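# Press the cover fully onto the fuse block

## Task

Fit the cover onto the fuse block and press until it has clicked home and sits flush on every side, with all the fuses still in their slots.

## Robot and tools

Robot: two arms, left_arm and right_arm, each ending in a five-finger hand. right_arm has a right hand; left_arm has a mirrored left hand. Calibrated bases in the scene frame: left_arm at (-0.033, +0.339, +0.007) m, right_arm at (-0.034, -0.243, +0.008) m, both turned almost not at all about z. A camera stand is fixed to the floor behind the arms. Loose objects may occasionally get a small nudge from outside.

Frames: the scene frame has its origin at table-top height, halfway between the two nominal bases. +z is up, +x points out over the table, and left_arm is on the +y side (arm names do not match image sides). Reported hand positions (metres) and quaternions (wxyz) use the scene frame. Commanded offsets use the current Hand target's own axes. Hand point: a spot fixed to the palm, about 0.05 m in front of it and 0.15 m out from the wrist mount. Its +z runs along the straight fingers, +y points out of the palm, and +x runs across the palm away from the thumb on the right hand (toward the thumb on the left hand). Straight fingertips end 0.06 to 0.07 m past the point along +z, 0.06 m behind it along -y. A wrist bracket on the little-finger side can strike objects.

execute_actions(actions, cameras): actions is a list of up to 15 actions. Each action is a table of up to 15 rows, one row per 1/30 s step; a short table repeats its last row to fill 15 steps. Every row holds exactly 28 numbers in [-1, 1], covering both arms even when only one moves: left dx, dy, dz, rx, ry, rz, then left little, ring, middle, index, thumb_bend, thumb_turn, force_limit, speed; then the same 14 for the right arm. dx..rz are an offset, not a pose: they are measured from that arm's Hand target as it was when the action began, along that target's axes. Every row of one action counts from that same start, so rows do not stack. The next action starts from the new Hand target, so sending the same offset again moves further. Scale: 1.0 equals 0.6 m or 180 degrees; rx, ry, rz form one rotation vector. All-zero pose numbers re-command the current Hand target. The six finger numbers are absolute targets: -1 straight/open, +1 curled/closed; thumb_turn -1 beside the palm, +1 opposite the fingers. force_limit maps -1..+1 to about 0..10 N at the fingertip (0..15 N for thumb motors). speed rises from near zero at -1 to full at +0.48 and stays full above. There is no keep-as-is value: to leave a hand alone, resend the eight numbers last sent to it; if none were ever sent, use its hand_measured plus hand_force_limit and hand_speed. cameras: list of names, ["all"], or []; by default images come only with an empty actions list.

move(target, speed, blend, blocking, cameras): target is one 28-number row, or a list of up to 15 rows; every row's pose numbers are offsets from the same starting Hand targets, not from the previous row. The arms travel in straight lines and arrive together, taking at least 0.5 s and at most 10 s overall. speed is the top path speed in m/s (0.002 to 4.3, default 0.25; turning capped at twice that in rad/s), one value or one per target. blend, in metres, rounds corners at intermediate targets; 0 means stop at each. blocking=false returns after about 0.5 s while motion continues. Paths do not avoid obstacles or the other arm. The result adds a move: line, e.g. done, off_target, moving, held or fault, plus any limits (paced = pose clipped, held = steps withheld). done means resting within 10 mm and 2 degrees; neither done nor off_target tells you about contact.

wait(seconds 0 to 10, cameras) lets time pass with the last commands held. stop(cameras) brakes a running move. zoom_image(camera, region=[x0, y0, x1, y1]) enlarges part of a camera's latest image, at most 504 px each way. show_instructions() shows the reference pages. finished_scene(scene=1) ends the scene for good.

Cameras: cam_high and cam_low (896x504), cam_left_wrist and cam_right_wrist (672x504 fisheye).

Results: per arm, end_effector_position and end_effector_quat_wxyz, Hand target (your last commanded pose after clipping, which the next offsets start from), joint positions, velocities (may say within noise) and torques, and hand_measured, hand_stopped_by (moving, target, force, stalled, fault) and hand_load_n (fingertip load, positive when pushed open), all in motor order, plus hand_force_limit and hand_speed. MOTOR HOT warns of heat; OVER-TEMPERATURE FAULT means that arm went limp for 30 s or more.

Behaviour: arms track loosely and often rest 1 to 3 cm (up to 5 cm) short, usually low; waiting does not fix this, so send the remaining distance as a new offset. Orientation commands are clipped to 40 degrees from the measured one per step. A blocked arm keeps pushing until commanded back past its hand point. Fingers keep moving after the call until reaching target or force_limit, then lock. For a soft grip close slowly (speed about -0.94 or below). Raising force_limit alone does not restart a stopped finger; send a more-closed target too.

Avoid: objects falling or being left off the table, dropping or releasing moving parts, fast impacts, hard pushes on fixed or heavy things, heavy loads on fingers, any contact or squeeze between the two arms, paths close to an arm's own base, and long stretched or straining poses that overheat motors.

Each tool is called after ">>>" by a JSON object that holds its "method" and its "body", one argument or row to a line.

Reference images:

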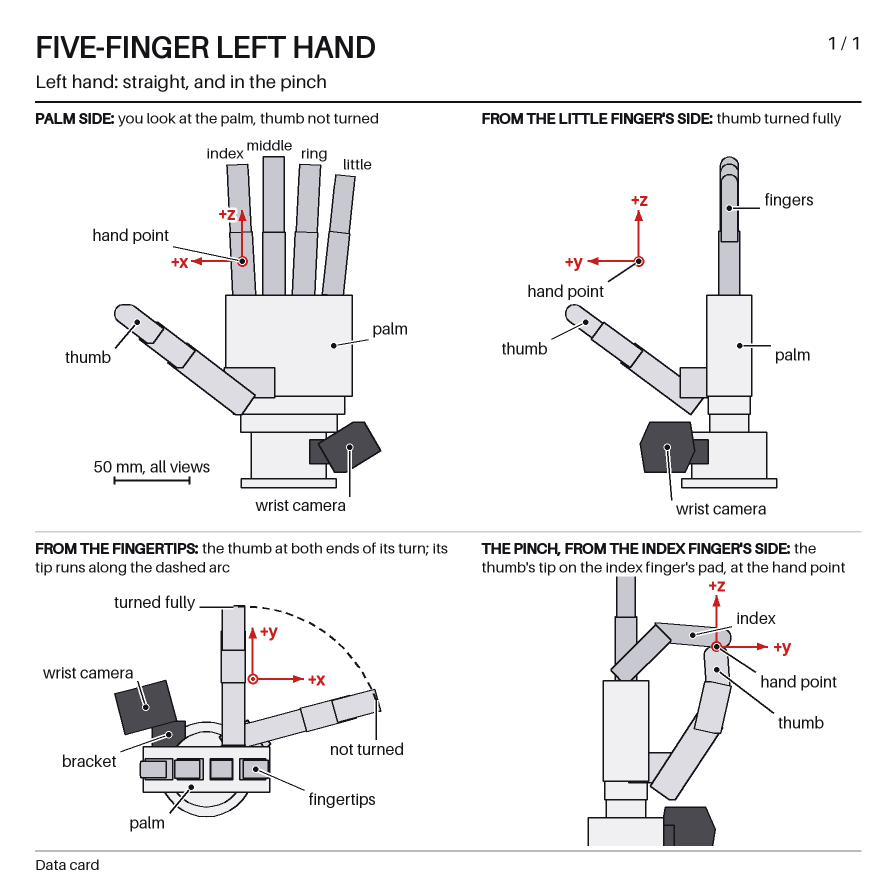

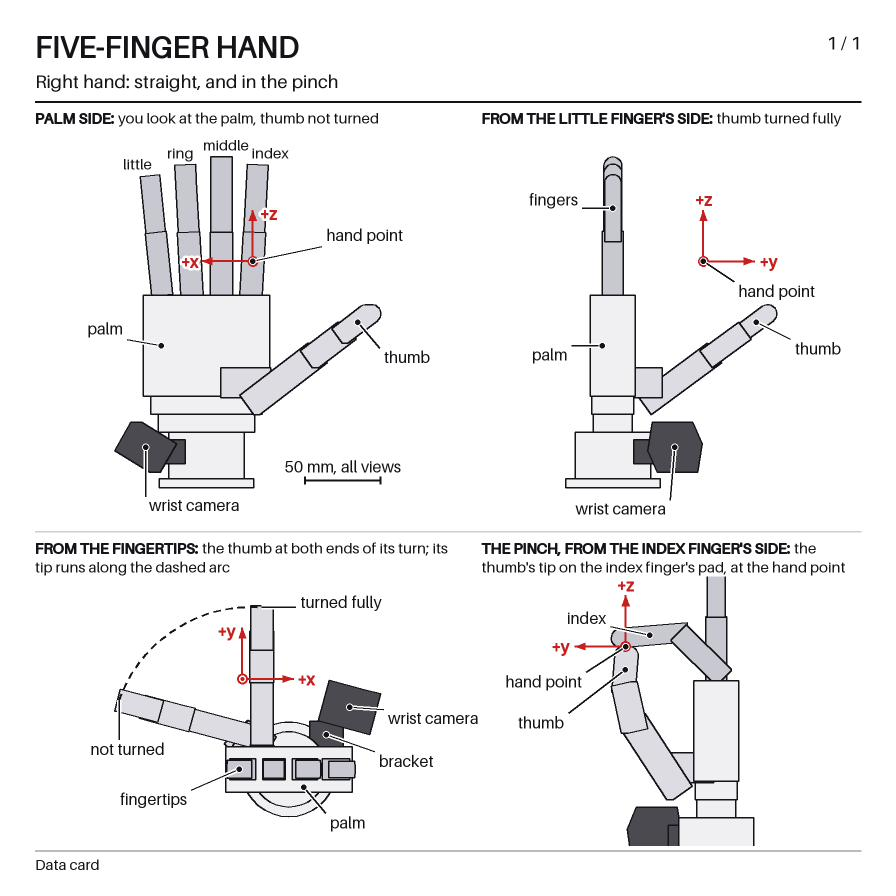

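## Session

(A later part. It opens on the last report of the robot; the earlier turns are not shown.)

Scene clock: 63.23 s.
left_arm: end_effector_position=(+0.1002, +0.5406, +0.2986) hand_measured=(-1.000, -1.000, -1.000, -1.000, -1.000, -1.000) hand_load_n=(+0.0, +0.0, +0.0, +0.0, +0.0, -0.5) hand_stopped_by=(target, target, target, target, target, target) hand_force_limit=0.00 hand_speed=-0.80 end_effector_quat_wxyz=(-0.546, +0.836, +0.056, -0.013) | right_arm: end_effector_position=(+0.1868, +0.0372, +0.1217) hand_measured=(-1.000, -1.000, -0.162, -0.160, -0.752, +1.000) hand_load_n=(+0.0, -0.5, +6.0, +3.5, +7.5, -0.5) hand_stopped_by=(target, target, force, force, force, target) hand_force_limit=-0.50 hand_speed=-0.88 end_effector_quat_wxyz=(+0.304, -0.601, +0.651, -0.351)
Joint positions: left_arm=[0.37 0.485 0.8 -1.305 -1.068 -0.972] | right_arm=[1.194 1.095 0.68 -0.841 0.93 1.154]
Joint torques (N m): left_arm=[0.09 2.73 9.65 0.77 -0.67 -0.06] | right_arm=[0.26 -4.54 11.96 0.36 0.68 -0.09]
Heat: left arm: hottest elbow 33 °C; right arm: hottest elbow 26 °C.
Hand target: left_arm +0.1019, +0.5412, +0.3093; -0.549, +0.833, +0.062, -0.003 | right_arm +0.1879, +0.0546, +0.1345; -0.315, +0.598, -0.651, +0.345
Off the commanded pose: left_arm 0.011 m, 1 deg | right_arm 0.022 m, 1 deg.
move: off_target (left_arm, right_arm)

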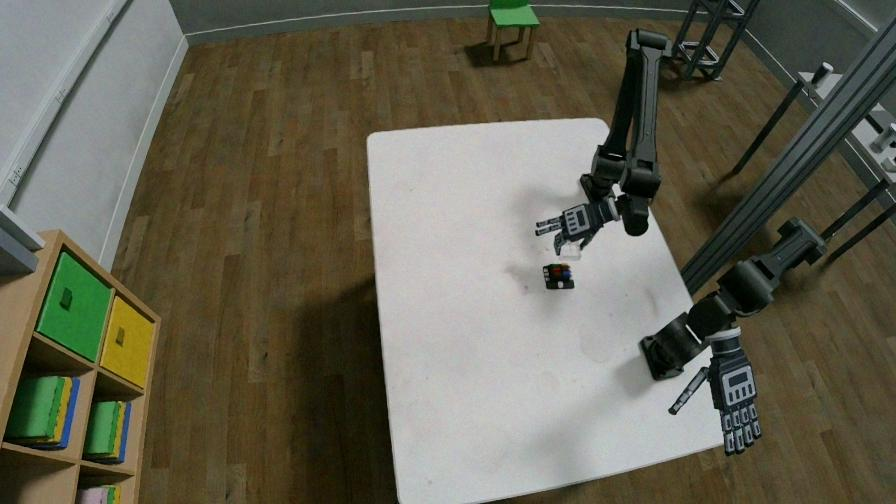

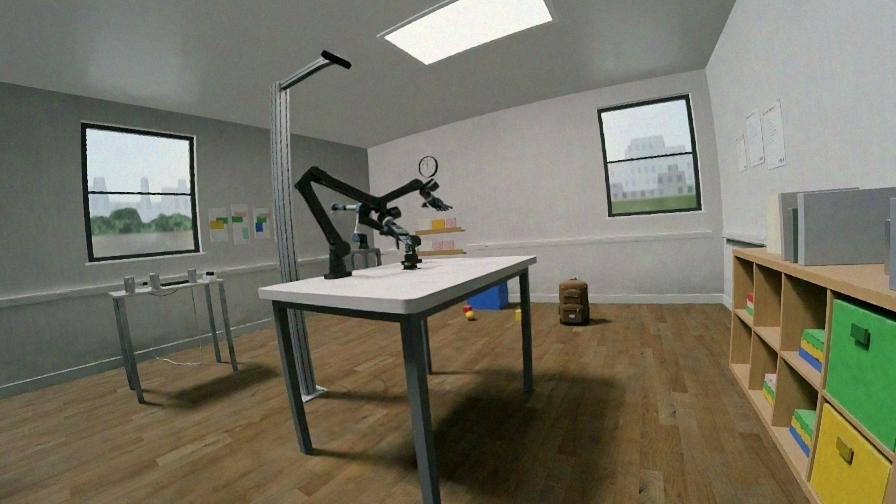

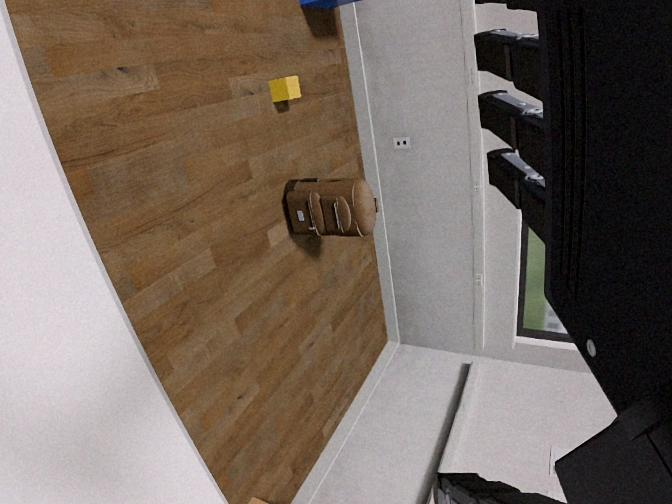

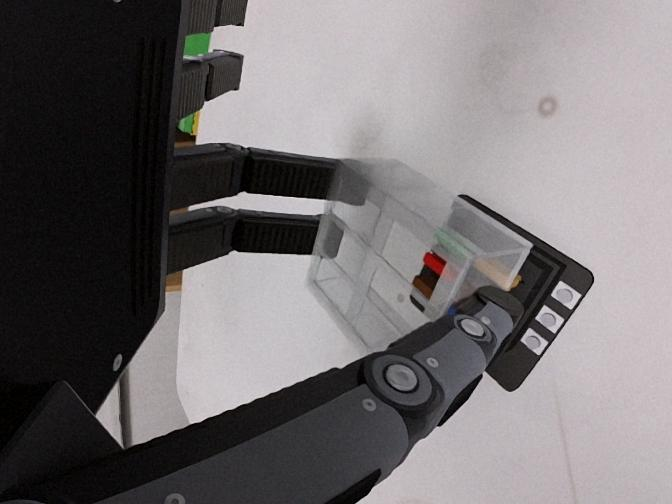

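>>> {"method": "move", "body": {
  "target": [0,0,0,0,0,0,-1,-1,-1,-1,-1,-1,0,-0.8,-0.0255,0.0397,0.0305,0,0,0,-1,-1,-0.05,-0.05,-0.45,1,-0.5,-0.88],
  "cameras": ["all"],
  "speed": 0.1
}}

>>> {"method": "zoom_image", "body": {
  "camera": "cam_right_wrist",
  "region": [290, 130, 590, 400]
}}

>>> {"method": "zoom_image", "body": {
  "camera": "cam_high",
  "region": [520, 220, 600, 300]
}}

>>> {"method": "zoom_image", "body": {
  "camera": "cam_low",
  "region": [370, 220, 440, 280]
}}

Scene clock: 66.97 s.
left_arm: end_effector_position=(+0.1002, +0.5406, +0.2986) hand_measured=(-1.000, -1.000, -1.000, -1.000, -1.000, -1.000) hand_load_n=(+0.0, +0.0, +0.0, +0.0, +0.0, -0.5) hand_stopped_by=(target, target, target, target, target, target) hand_force_limit=0.00 hand_speed=-0.80 end_effector_quat_wxyz=(-0.546, +0.836, +0.056, -0.013) | right_arm: end_effector_position=(+0.1901, +0.0537, +0.0987) hand_measured=(-1.000, -1.000, -0.162, -0.160, -0.752, +1.000) hand_load_n=(+0.0, +0.0, +6.0, +3.0, +7.5, -0.5) hand_stopped_by=(target, target, force, force, force, target) hand_force_limit=-0.50 hand_speed=-0.88 end_effector_quat_wxyz=(+0.302, -0.602, +0.650, -0.352)
Joint positions: left_arm=[0.37 0.485 0.8 -1.305 -1.068 -0.972] | right_arm=[1.202 1.187 0.68 -0.765 0.933 1.167]
Joint torques (N m): left_arm=[-0.26 2.61 9.63 0.76 -0.67 -0.07] | right_arm=[-0.15 -5.42 9.96 1.31 0.7 -0.02]
Heat: left arm: hottest elbow 33 °C; right arm: hottest elbow 27 °C.
Hand target: left_arm +0.1019, +0.5412, +0.3093; -0.549, +0.833, +0.062, -0.003 | right_arm +0.1909, +0.0697, +0.1045; -0.315, +0.598, -0.651, +0.345
Off the commanded pose: left_arm 0.011 m, 1 deg | right_arm 0.017 m, 2 deg.
move: off_target (left_arm, right_arm)

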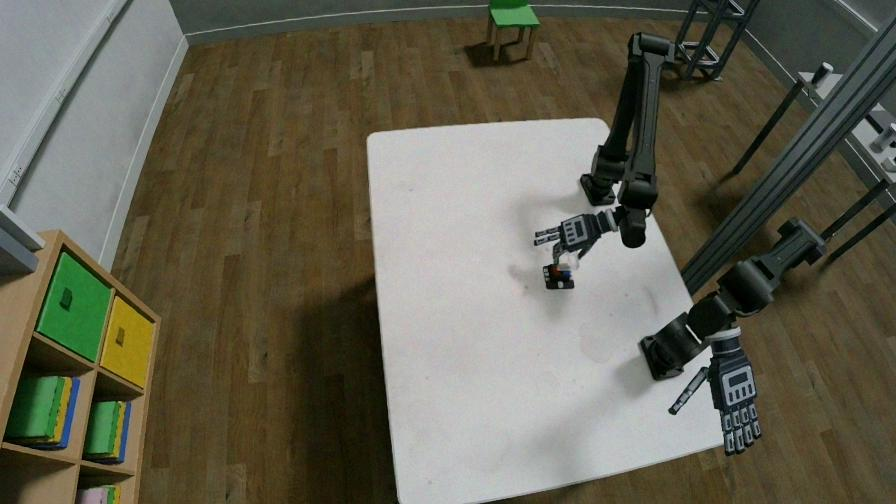

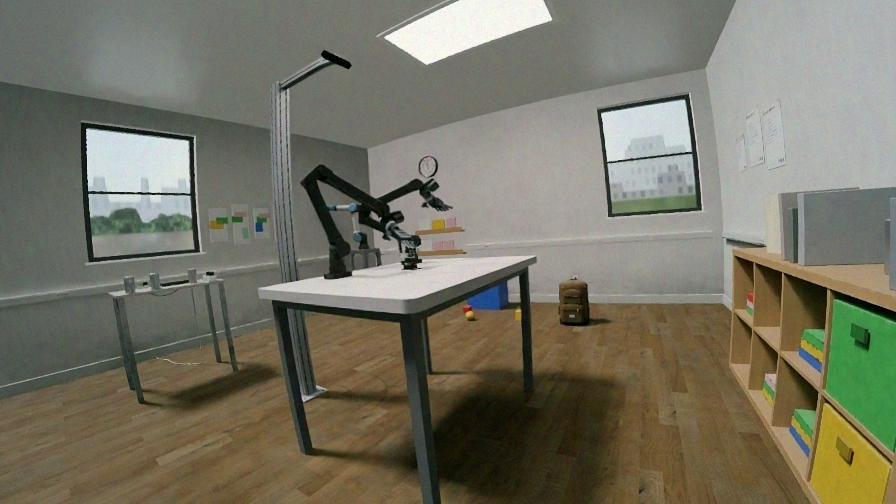

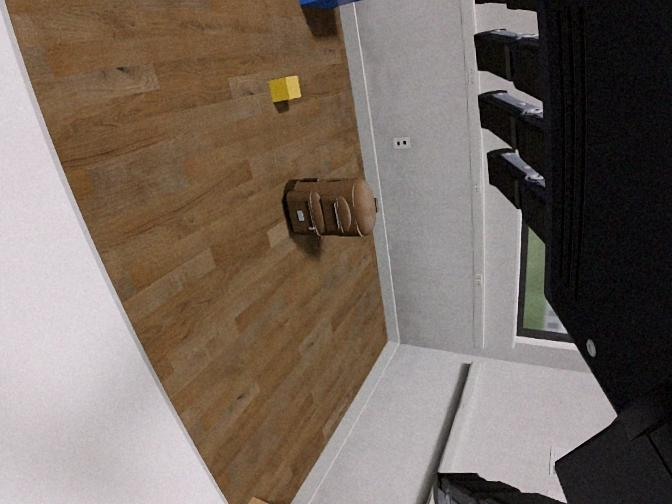

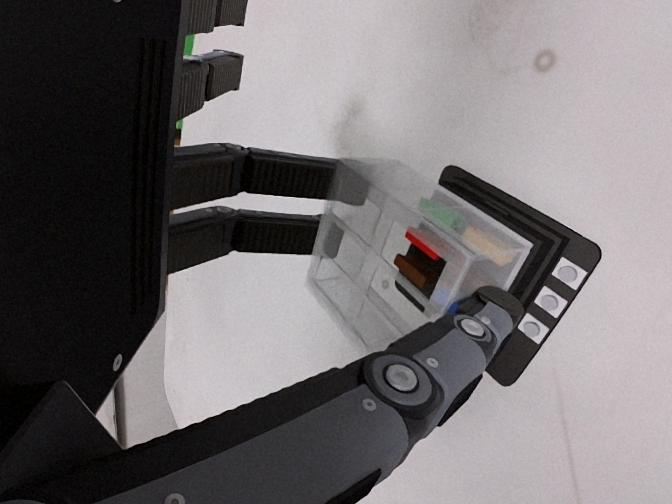

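Scaled by 1.680 from the camera's 672x504 image, which has a finer 960x720 frame.

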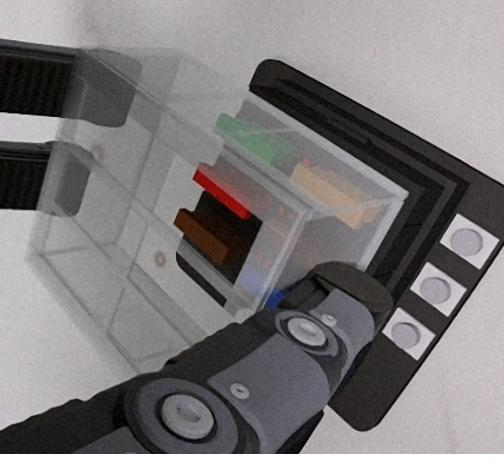

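Scaled by 6.300 from the camera's 896x504 image, which has a finer 1280x720 frame.

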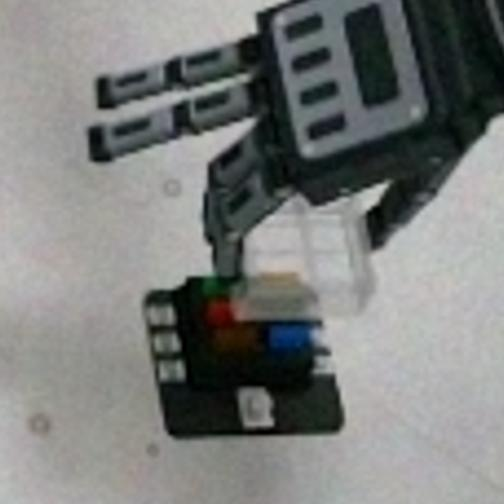

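Scaled by 7.200 from the camera's 896x504 image, which has a finer 1280x720 frame.

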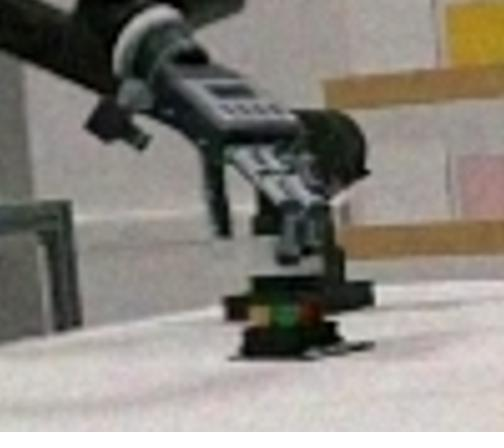

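>>> {"method": "zoom_image", "body": {
  "camera": "cam_right_wrist",
  "region": [420, 150, 620, 400]
}}

Scaled by 2.016 from the camera's 672x504 image, which has a finer 960x720 frame.

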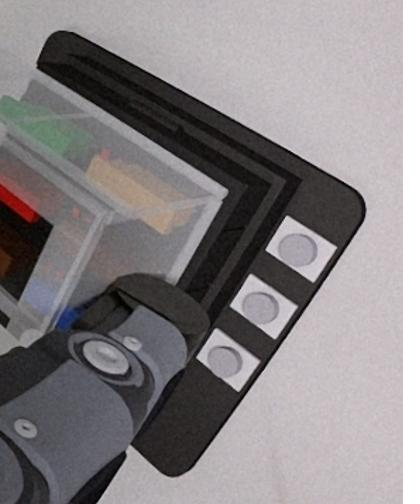

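>>> {"method": "zoom_image", "body": {
  "camera": "cam_low",
  "region": [390, 235, 430, 275]
}}

>>> {"method": "zoom_image", "body": {
  "camera": "cam_high",
  "region": [535, 240, 595, 300]
}}

Scaled by 12.600 from the camera's 896x504 image, which has a finer 1280x720 frame.

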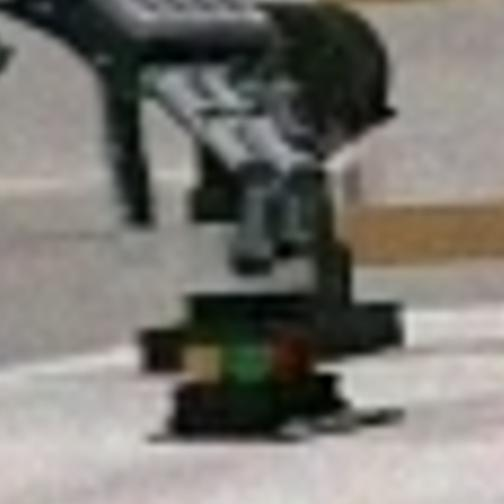

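Scaled by 8.400 from the camera's 896x504 image, which has a finer 1280x720 frame.

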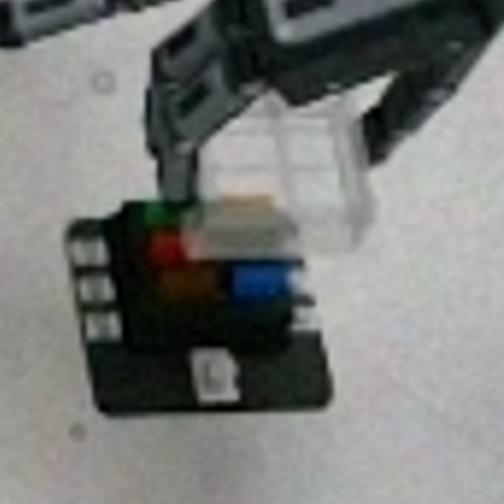

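>>> {"method": "move", "body": {
  "target": [0,0,0,0,0,0,-1,-1,-1,-1,-1,-1,0,-0.8,-0.0045,0.0037,0.0183,0,0,0,-1,-1,-0.05,-0.05,-0.45,1,-0.5,-0.88],
  "cameras": ["all"],
  "speed": 0.1
}}

>>> {"method": "zoom_image", "body": {
  "camera": "cam_right_wrist",
  "region": [290, 130, 590, 400]
}}

>>> {"method": "zoom_image", "body": {
  "camera": "cam_high",
  "region": [535, 240, 595, 300]
}}

>>> {"method": "zoom_image", "body": {
  "camera": "cam_low",
  "region": [390, 235, 430, 275]
}}

Scene clock: 72.47 s.
left_arm: end_effector_position=(+0.1002, +0.5406, +0.2986) hand_measured=(-1.000, -1.000, -1.000, -1.000, -1.000, -1.000) hand_load_n=(+0.0, +0.0, -0.5, +0.0, +0.0, +0.0) hand_stopped_by=(target, target, target, target, target, target) hand_force_limit=0.00 hand_speed=-0.80 end_effector_quat_wxyz=(-0.546, +0.836, +0.056, -0.013) | right_arm: end_effector_position=(+0.1934, +0.0652, +0.0953) hand_measured=(-1.000, -1.000, -0.162, -0.160, -0.752, +1.000) hand_load_n=(+0.0, +0.0, +6.0, +3.0, +7.5, -1.0) hand_stopped_by=(target, target, force, force, force, target) hand_force_limit=-0.50 hand_speed=-0.88 end_effector_quat_wxyz=(+0.314, -0.599, +0.650, -0.345)
Joint positions: left_arm=[0.37 0.485 0.8 -1.305 -1.068 -0.972] | right_arm=[1.202 1.209 0.68 -0.706 0.93 1.153]
Joint torques (N m): left_arm=[-0.5 2.32 9.58 0.76 -0.66 -0.05] | right_arm=[-1.67 -5.6 9.33 1.28 0.52 -0.22]
Heat: left arm: hottest elbow 33 °C; right arm: hottest elbow 27 °C.
Hand target: left_arm +0.1019, +0.5412, +0.3093; -0.549, +0.833, +0.062, -0.003 | right_arm +0.1988, +0.0717, +0.0965; -0.315, +0.598, -0.651, +0.345
Off the commanded pose: left_arm 0.011 m, 1 deg | right_arm 0.009 m, 0 deg.
move: off_target (left_arm)

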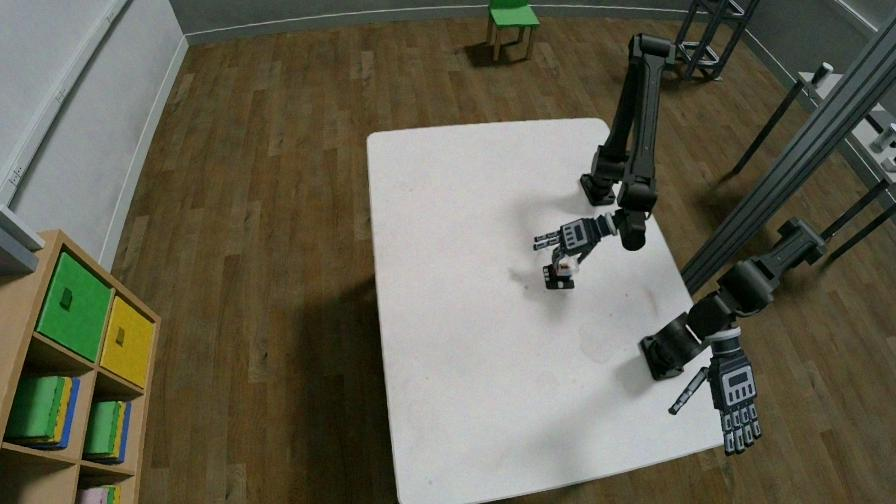

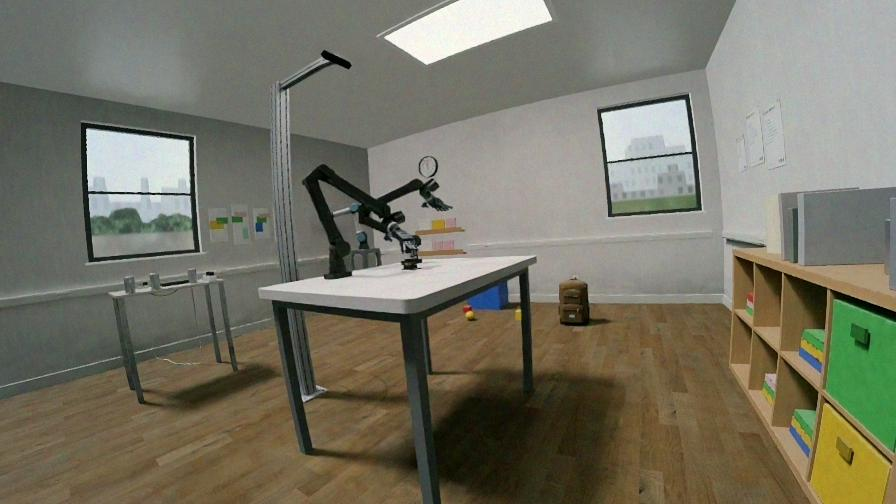

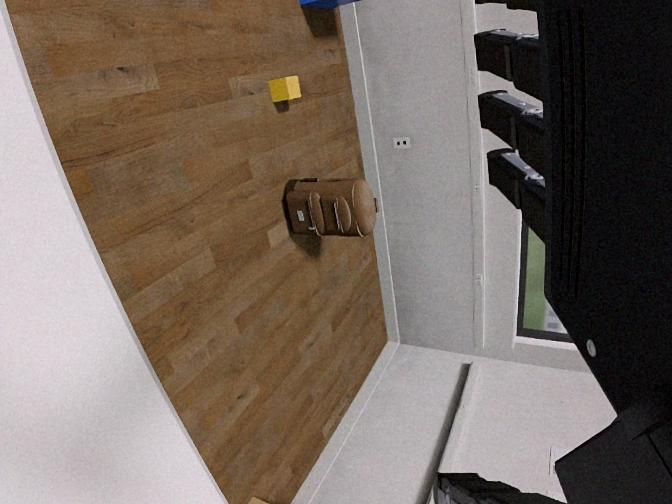

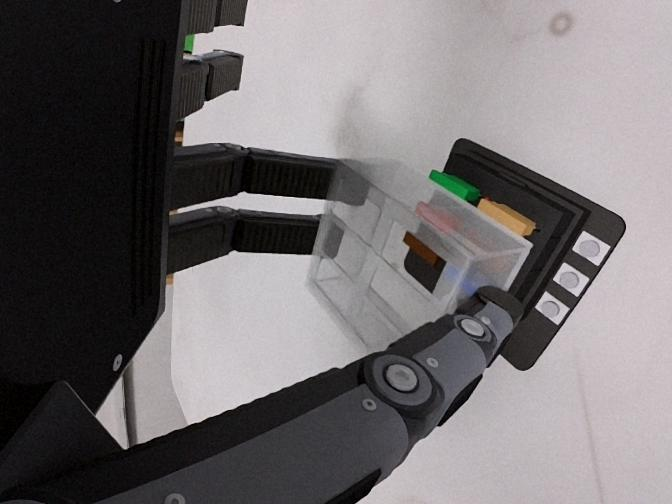

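Scaled by 1.680 from the camera's 672x504 image, which has a finer 960x720 frame.

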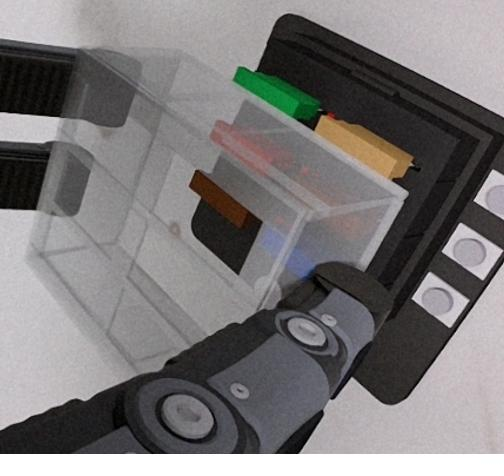

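Scaled by 8.400 from the camera's 896x504 image, which has a finer 1280x720 frame.

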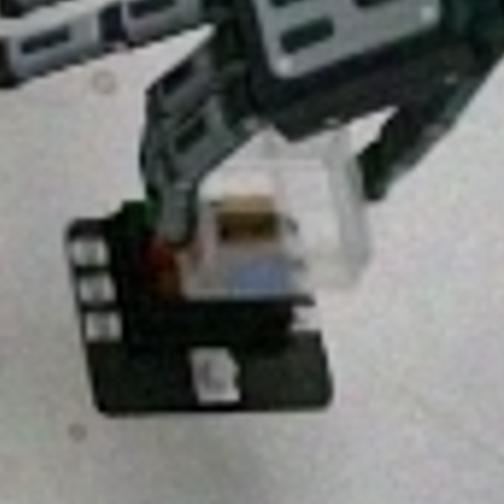

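Scaled by 12.600 from the camera's 896x504 image, which has a finer 1280x720 frame.

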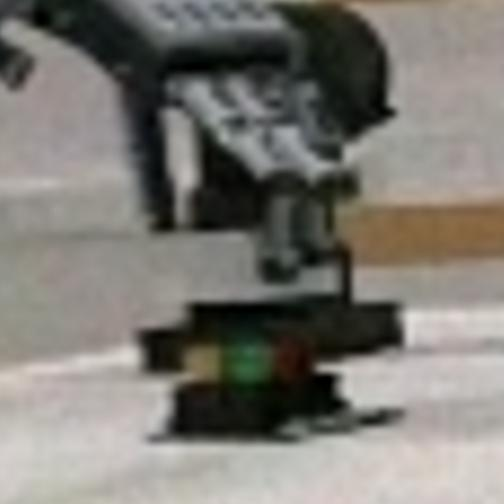

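>>> {"method": "move", "body": {
  "target": [0,0,0,0,0,0,-1,-1,-1,-1,-1,-1,0,-0.8,0.0295,-0.0028,0.0073,0,0,0,-1,-1,-0.05,-0.05,-0.45,1,-0.5,-0.88],
  "cameras": ["all"],
  "speed": 0.1
}}

>>> {"method": "zoom_image", "body": {
  "camera": "cam_right_wrist",
  "region": [290, 130, 590, 400]
}}

>>> {"method": "zoom_image", "body": {
  "camera": "cam_high",
  "region": [535, 240, 595, 300]
}}

>>> {"method": "zoom_image", "body": {
  "camera": "cam_low",
  "region": [390, 235, 430, 275]
}}

Scene clock: 74.57 s.
left_arm: end_effector_position=(+0.1002, +0.5406, +0.2986) hand_measured=(-1.000, -1.000, -1.000, -1.000, -1.000, -1.000) hand_load_n=(+0.0, +0.0, +0.0, +0.0, +0.0, -0.5) hand_stopped_by=(target, target, target, target, target, target) hand_force_limit=0.00 hand_speed=-0.80 end_effector_quat_wxyz=(-0.546, +0.836, +0.056, -0.013) | right_arm: end_effector_position=(+0.1972, +0.0549, +0.0909) hand_measured=(-1.000, -1.000, -0.162, -0.160, -0.752, +1.000) hand_load_n=(+0.0, +0.0, +6.0, +3.5, +7.5, -1.0) hand_stopped_by=(target, target, force, force, force, target) hand_force_limit=-0.50 hand_speed=-0.88 end_effector_quat_wxyz=(+0.310, -0.604, +0.648, -0.347)
Joint positions: left_arm=[0.37 0.485 0.8 -1.305 -1.068 -0.972] | right_arm=[1.178 1.191 0.654 -0.674 0.919 1.107]
Joint torques (N m): left_arm=[-0.15 2.73 9.62 0.66 -0.68 -0.05] | right_arm=[-2.26 -8.59 7.65 1.32 0.51 -0.22]
Heat: left arm: hottest elbow 33 °C; right arm: hottest elbow 27 °C.
Hand target: left_arm +0.1019, +0.5412, +0.3093; -0.549, +0.833, +0.062, -0.003 | right_arm +0.2020, +0.0537, +0.0955; -0.315, +0.598, -0.651, +0.345
Off the commanded pose: left_arm 0.011 m, 1 deg | right_arm 0.007 m, 1 deg.
move: off_target (left_arm)

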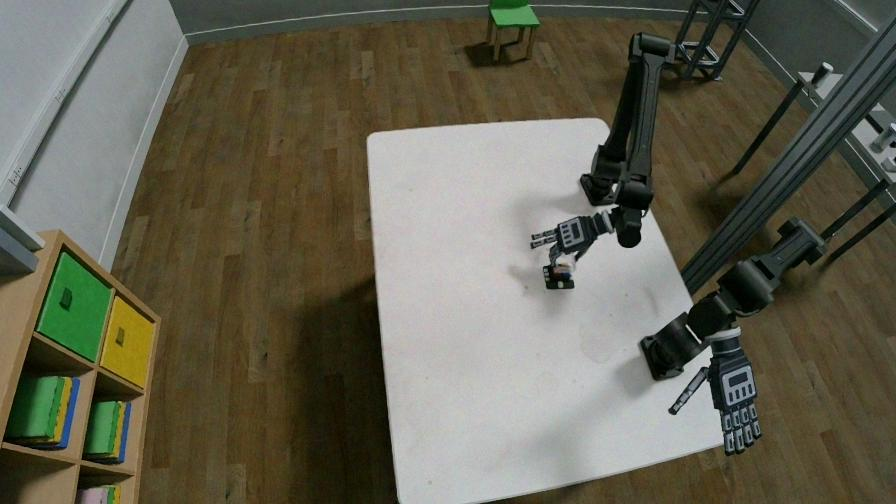

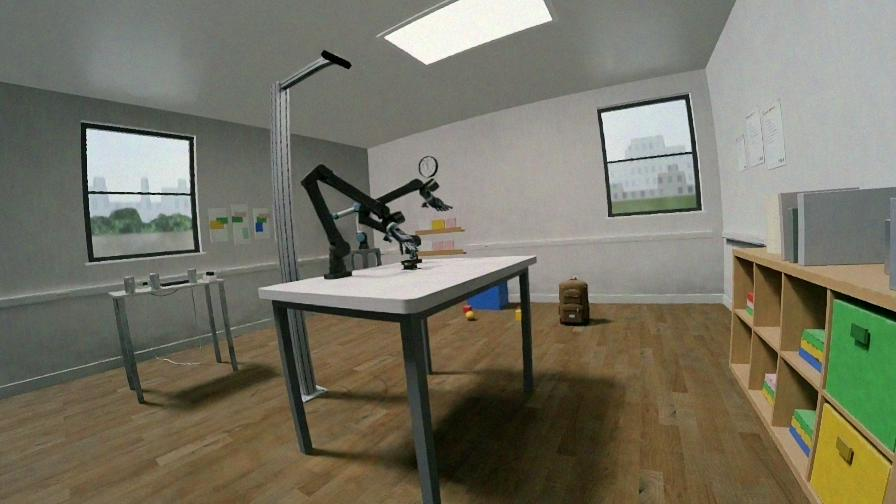

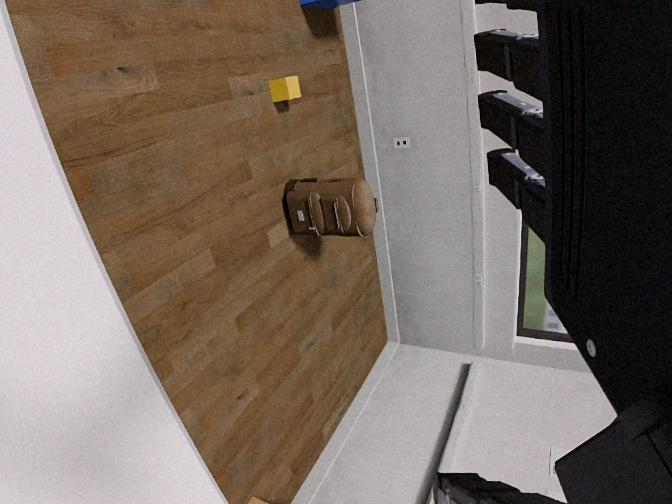

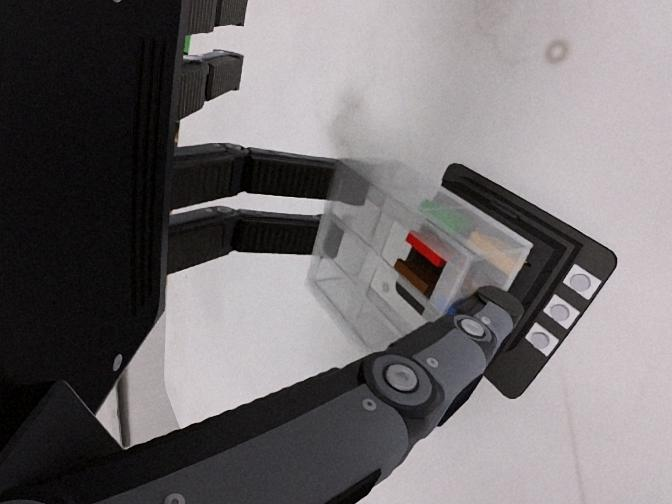

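Scaled by 1.680 from the camera's 672x504 image, which has a finer 960x720 frame.

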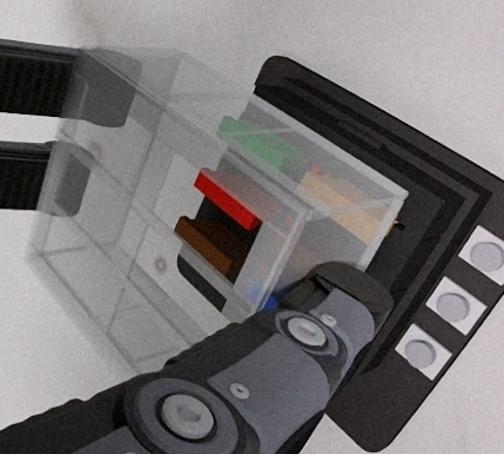

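Scaled by 8.400 from the camera's 896x504 image, which has a finer 1280x720 frame.

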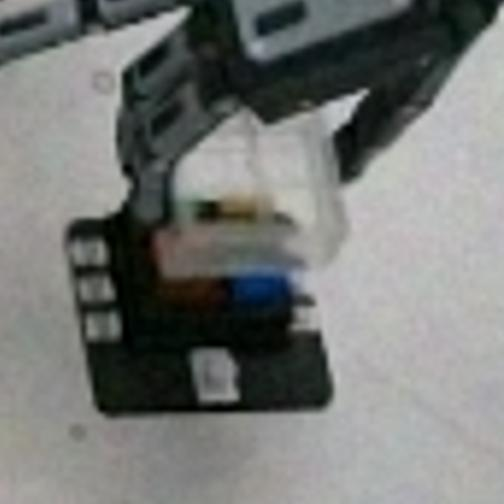

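Scaled by 12.600 from the camera's 896x504 image, which has a finer 1280x720 frame.

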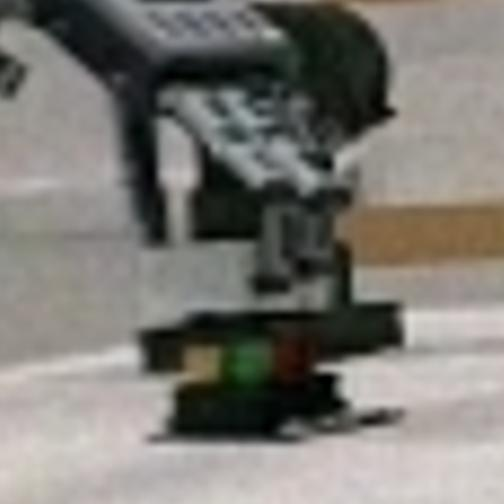

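>>> {"method": "zoom_image", "body": {
  "camera": "cam_right_wrist",
  "region": [420, 150, 630, 410]
}}

Scaled by 1.938 from the camera's 672x504 image, which has a finer 960x720 frame.

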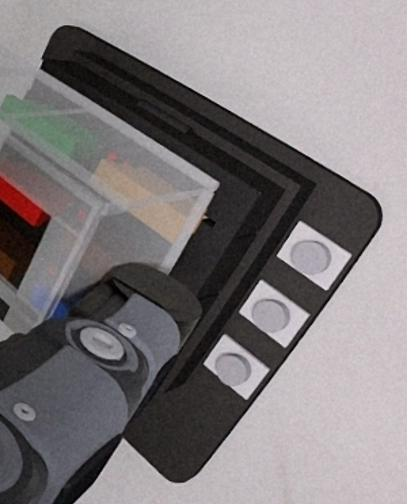

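>>> {"method": "move", "body": {
  "target": [0,0,0,0,0,0,-1,-1,-1,-1,-1,-1,0,-0.8,0,0.0165,0.0113,0,0,0,-1,-1,-0.05,-0.05,-0.45,1,-0.5,-0.88],
  "cameras": ["all"],
  "speed": 0.06
}}

>>> {"method": "zoom_image", "body": {
  "camera": "cam_right_wrist",
  "region": [290, 130, 590, 400]
}}

>>> {"method": "zoom_image", "body": {
  "camera": "cam_high",
  "region": [535, 240, 595, 300]
}}

>>> {"method": "zoom_image", "body": {
  "camera": "cam_low",
  "region": [390, 235, 430, 275]
}}

Scene clock: 76.57 s.
left_arm: end_effector_position=(+0.1002, +0.5406, +0.2986) hand_measured=(-1.000, -1.000, -1.000, -1.000, -1.000, -1.000) hand_load_n=(+0.0, +0.0, +0.0, +0.0, +0.0, +0.0) hand_stopped_by=(target, target, target, target, target, target) hand_force_limit=0.00 hand_speed=-0.80 end_effector_quat_wxyz=(-0.546, +0.836, +0.056, -0.013) | right_arm: end_effector_position=(+0.1975, +0.0558, +0.0863) hand_measured=(-1.000, -1.000, -0.162, -0.160, -0.752, +1.000) hand_load_n=(+0.0, -0.5, +6.0, +3.5, +7.5, -1.0) hand_stopped_by=(target, target, force, force, force, target) hand_force_limit=-0.50 hand_speed=-0.88 end_effector_quat_wxyz=(+0.318, -0.600, +0.650, -0.342)
Joint positions: left_arm=[0.37 0.485 0.8 -1.305 -1.068 -0.972] | right_arm=[1.178 1.191 0.634 -0.632 0.919 1.106]
Joint torques (N m): left_arm=[-0.38 2.67 9.66 0.77 -0.68 -0.08] | right_arm=[-2.26 -6.18 7.53 1.4 0.52 -0.22]
Heat: left arm: hottest elbow 34 °C; right arm: hottest elbow 27 °C.
Hand target: left_arm +0.1019, +0.5412, +0.3093; -0.549, +0.833, +0.062, -0.003 | right_arm +0.2019, +0.0536, +0.0834; -0.315, +0.598, -0.651, +0.345
Off the commanded pose: left_arm 0.011 m, 1 deg | right_arm 0.006 m, 0 deg.
move: off_target (left_arm)

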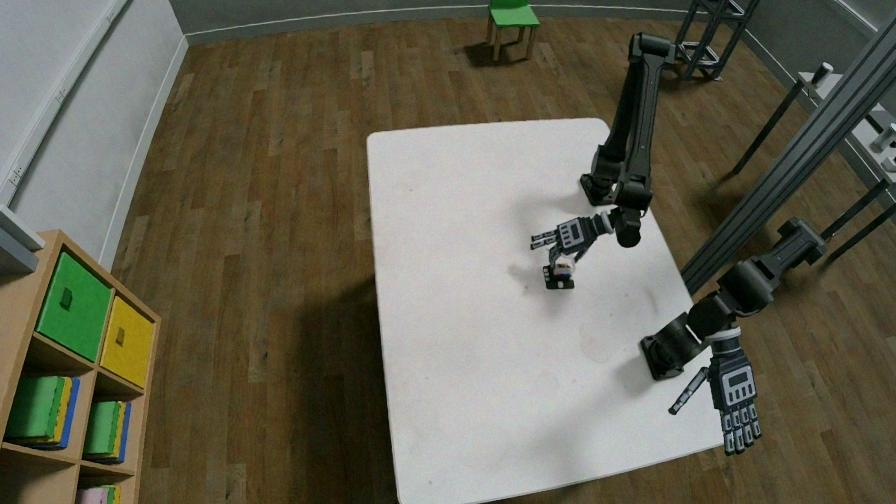

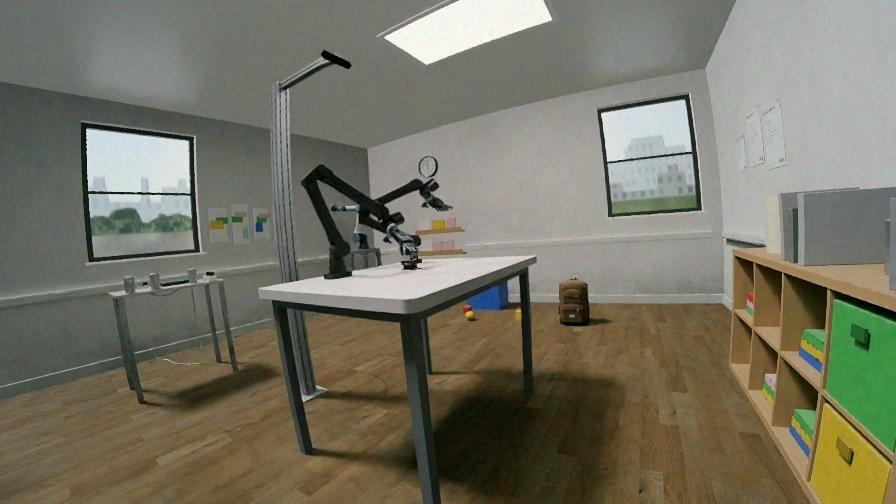

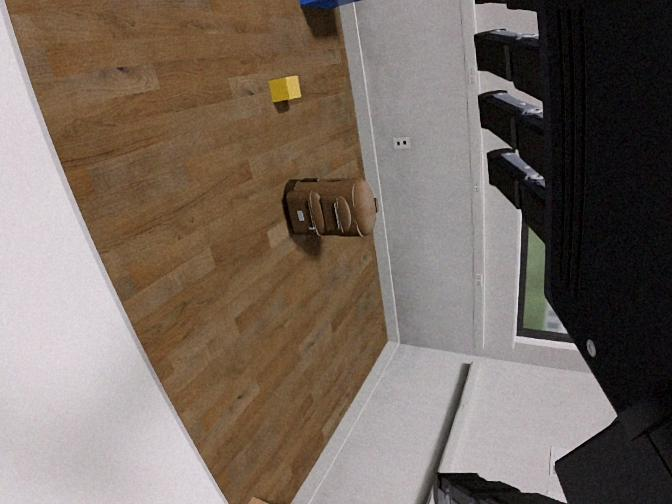

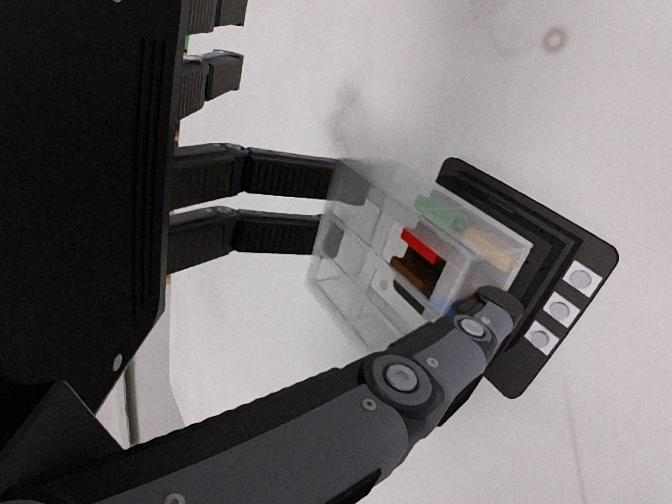

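Scaled by 1.680 from the camera's 672x504 image, which has a finer 960x720 frame.

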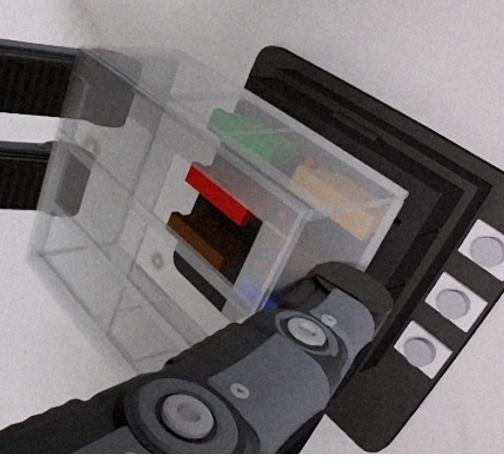

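Scaled by 8.400 from the camera's 896x504 image, which has a finer 1280x720 frame.

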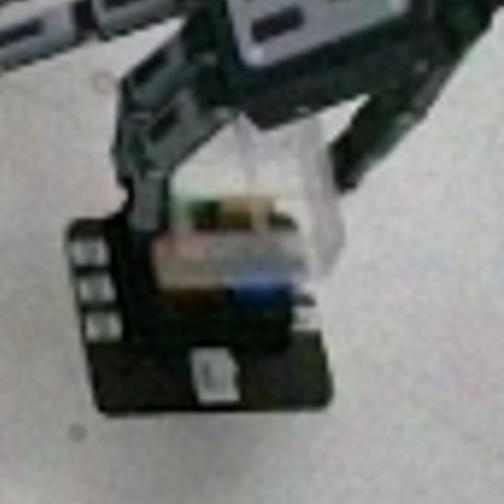

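Scaled by 12.600 from the camera's 896x504 image, which has a finer 1280x720 frame.

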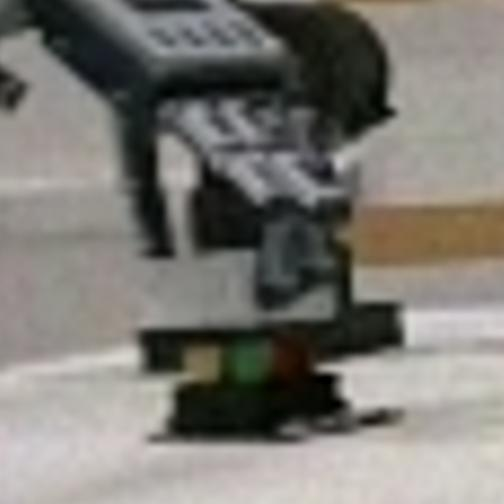

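>>> {"method": "zoom_image", "body": {
  "camera": "cam_low",
  "region": [396, 248, 424, 276]
}}

>>> {"method": "zoom_image", "body": {
  "camera": "cam_high",
  "region": [540, 250, 580, 290]
}}

Scaled by 18.000 from the camera's 896x504 image, which has a finer 1280x720 frame.

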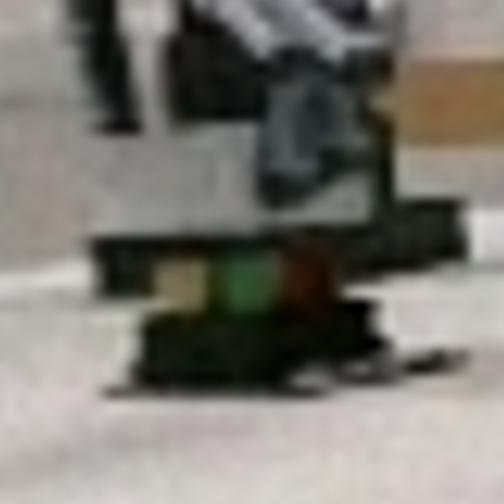

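Scaled by 12.600 from the camera's 896x504 image, which has a finer 1280x720 frame.

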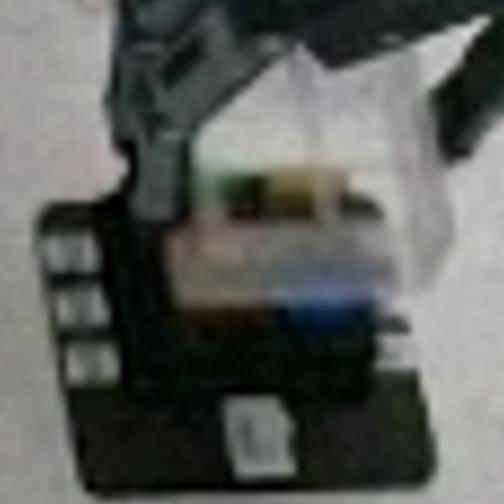

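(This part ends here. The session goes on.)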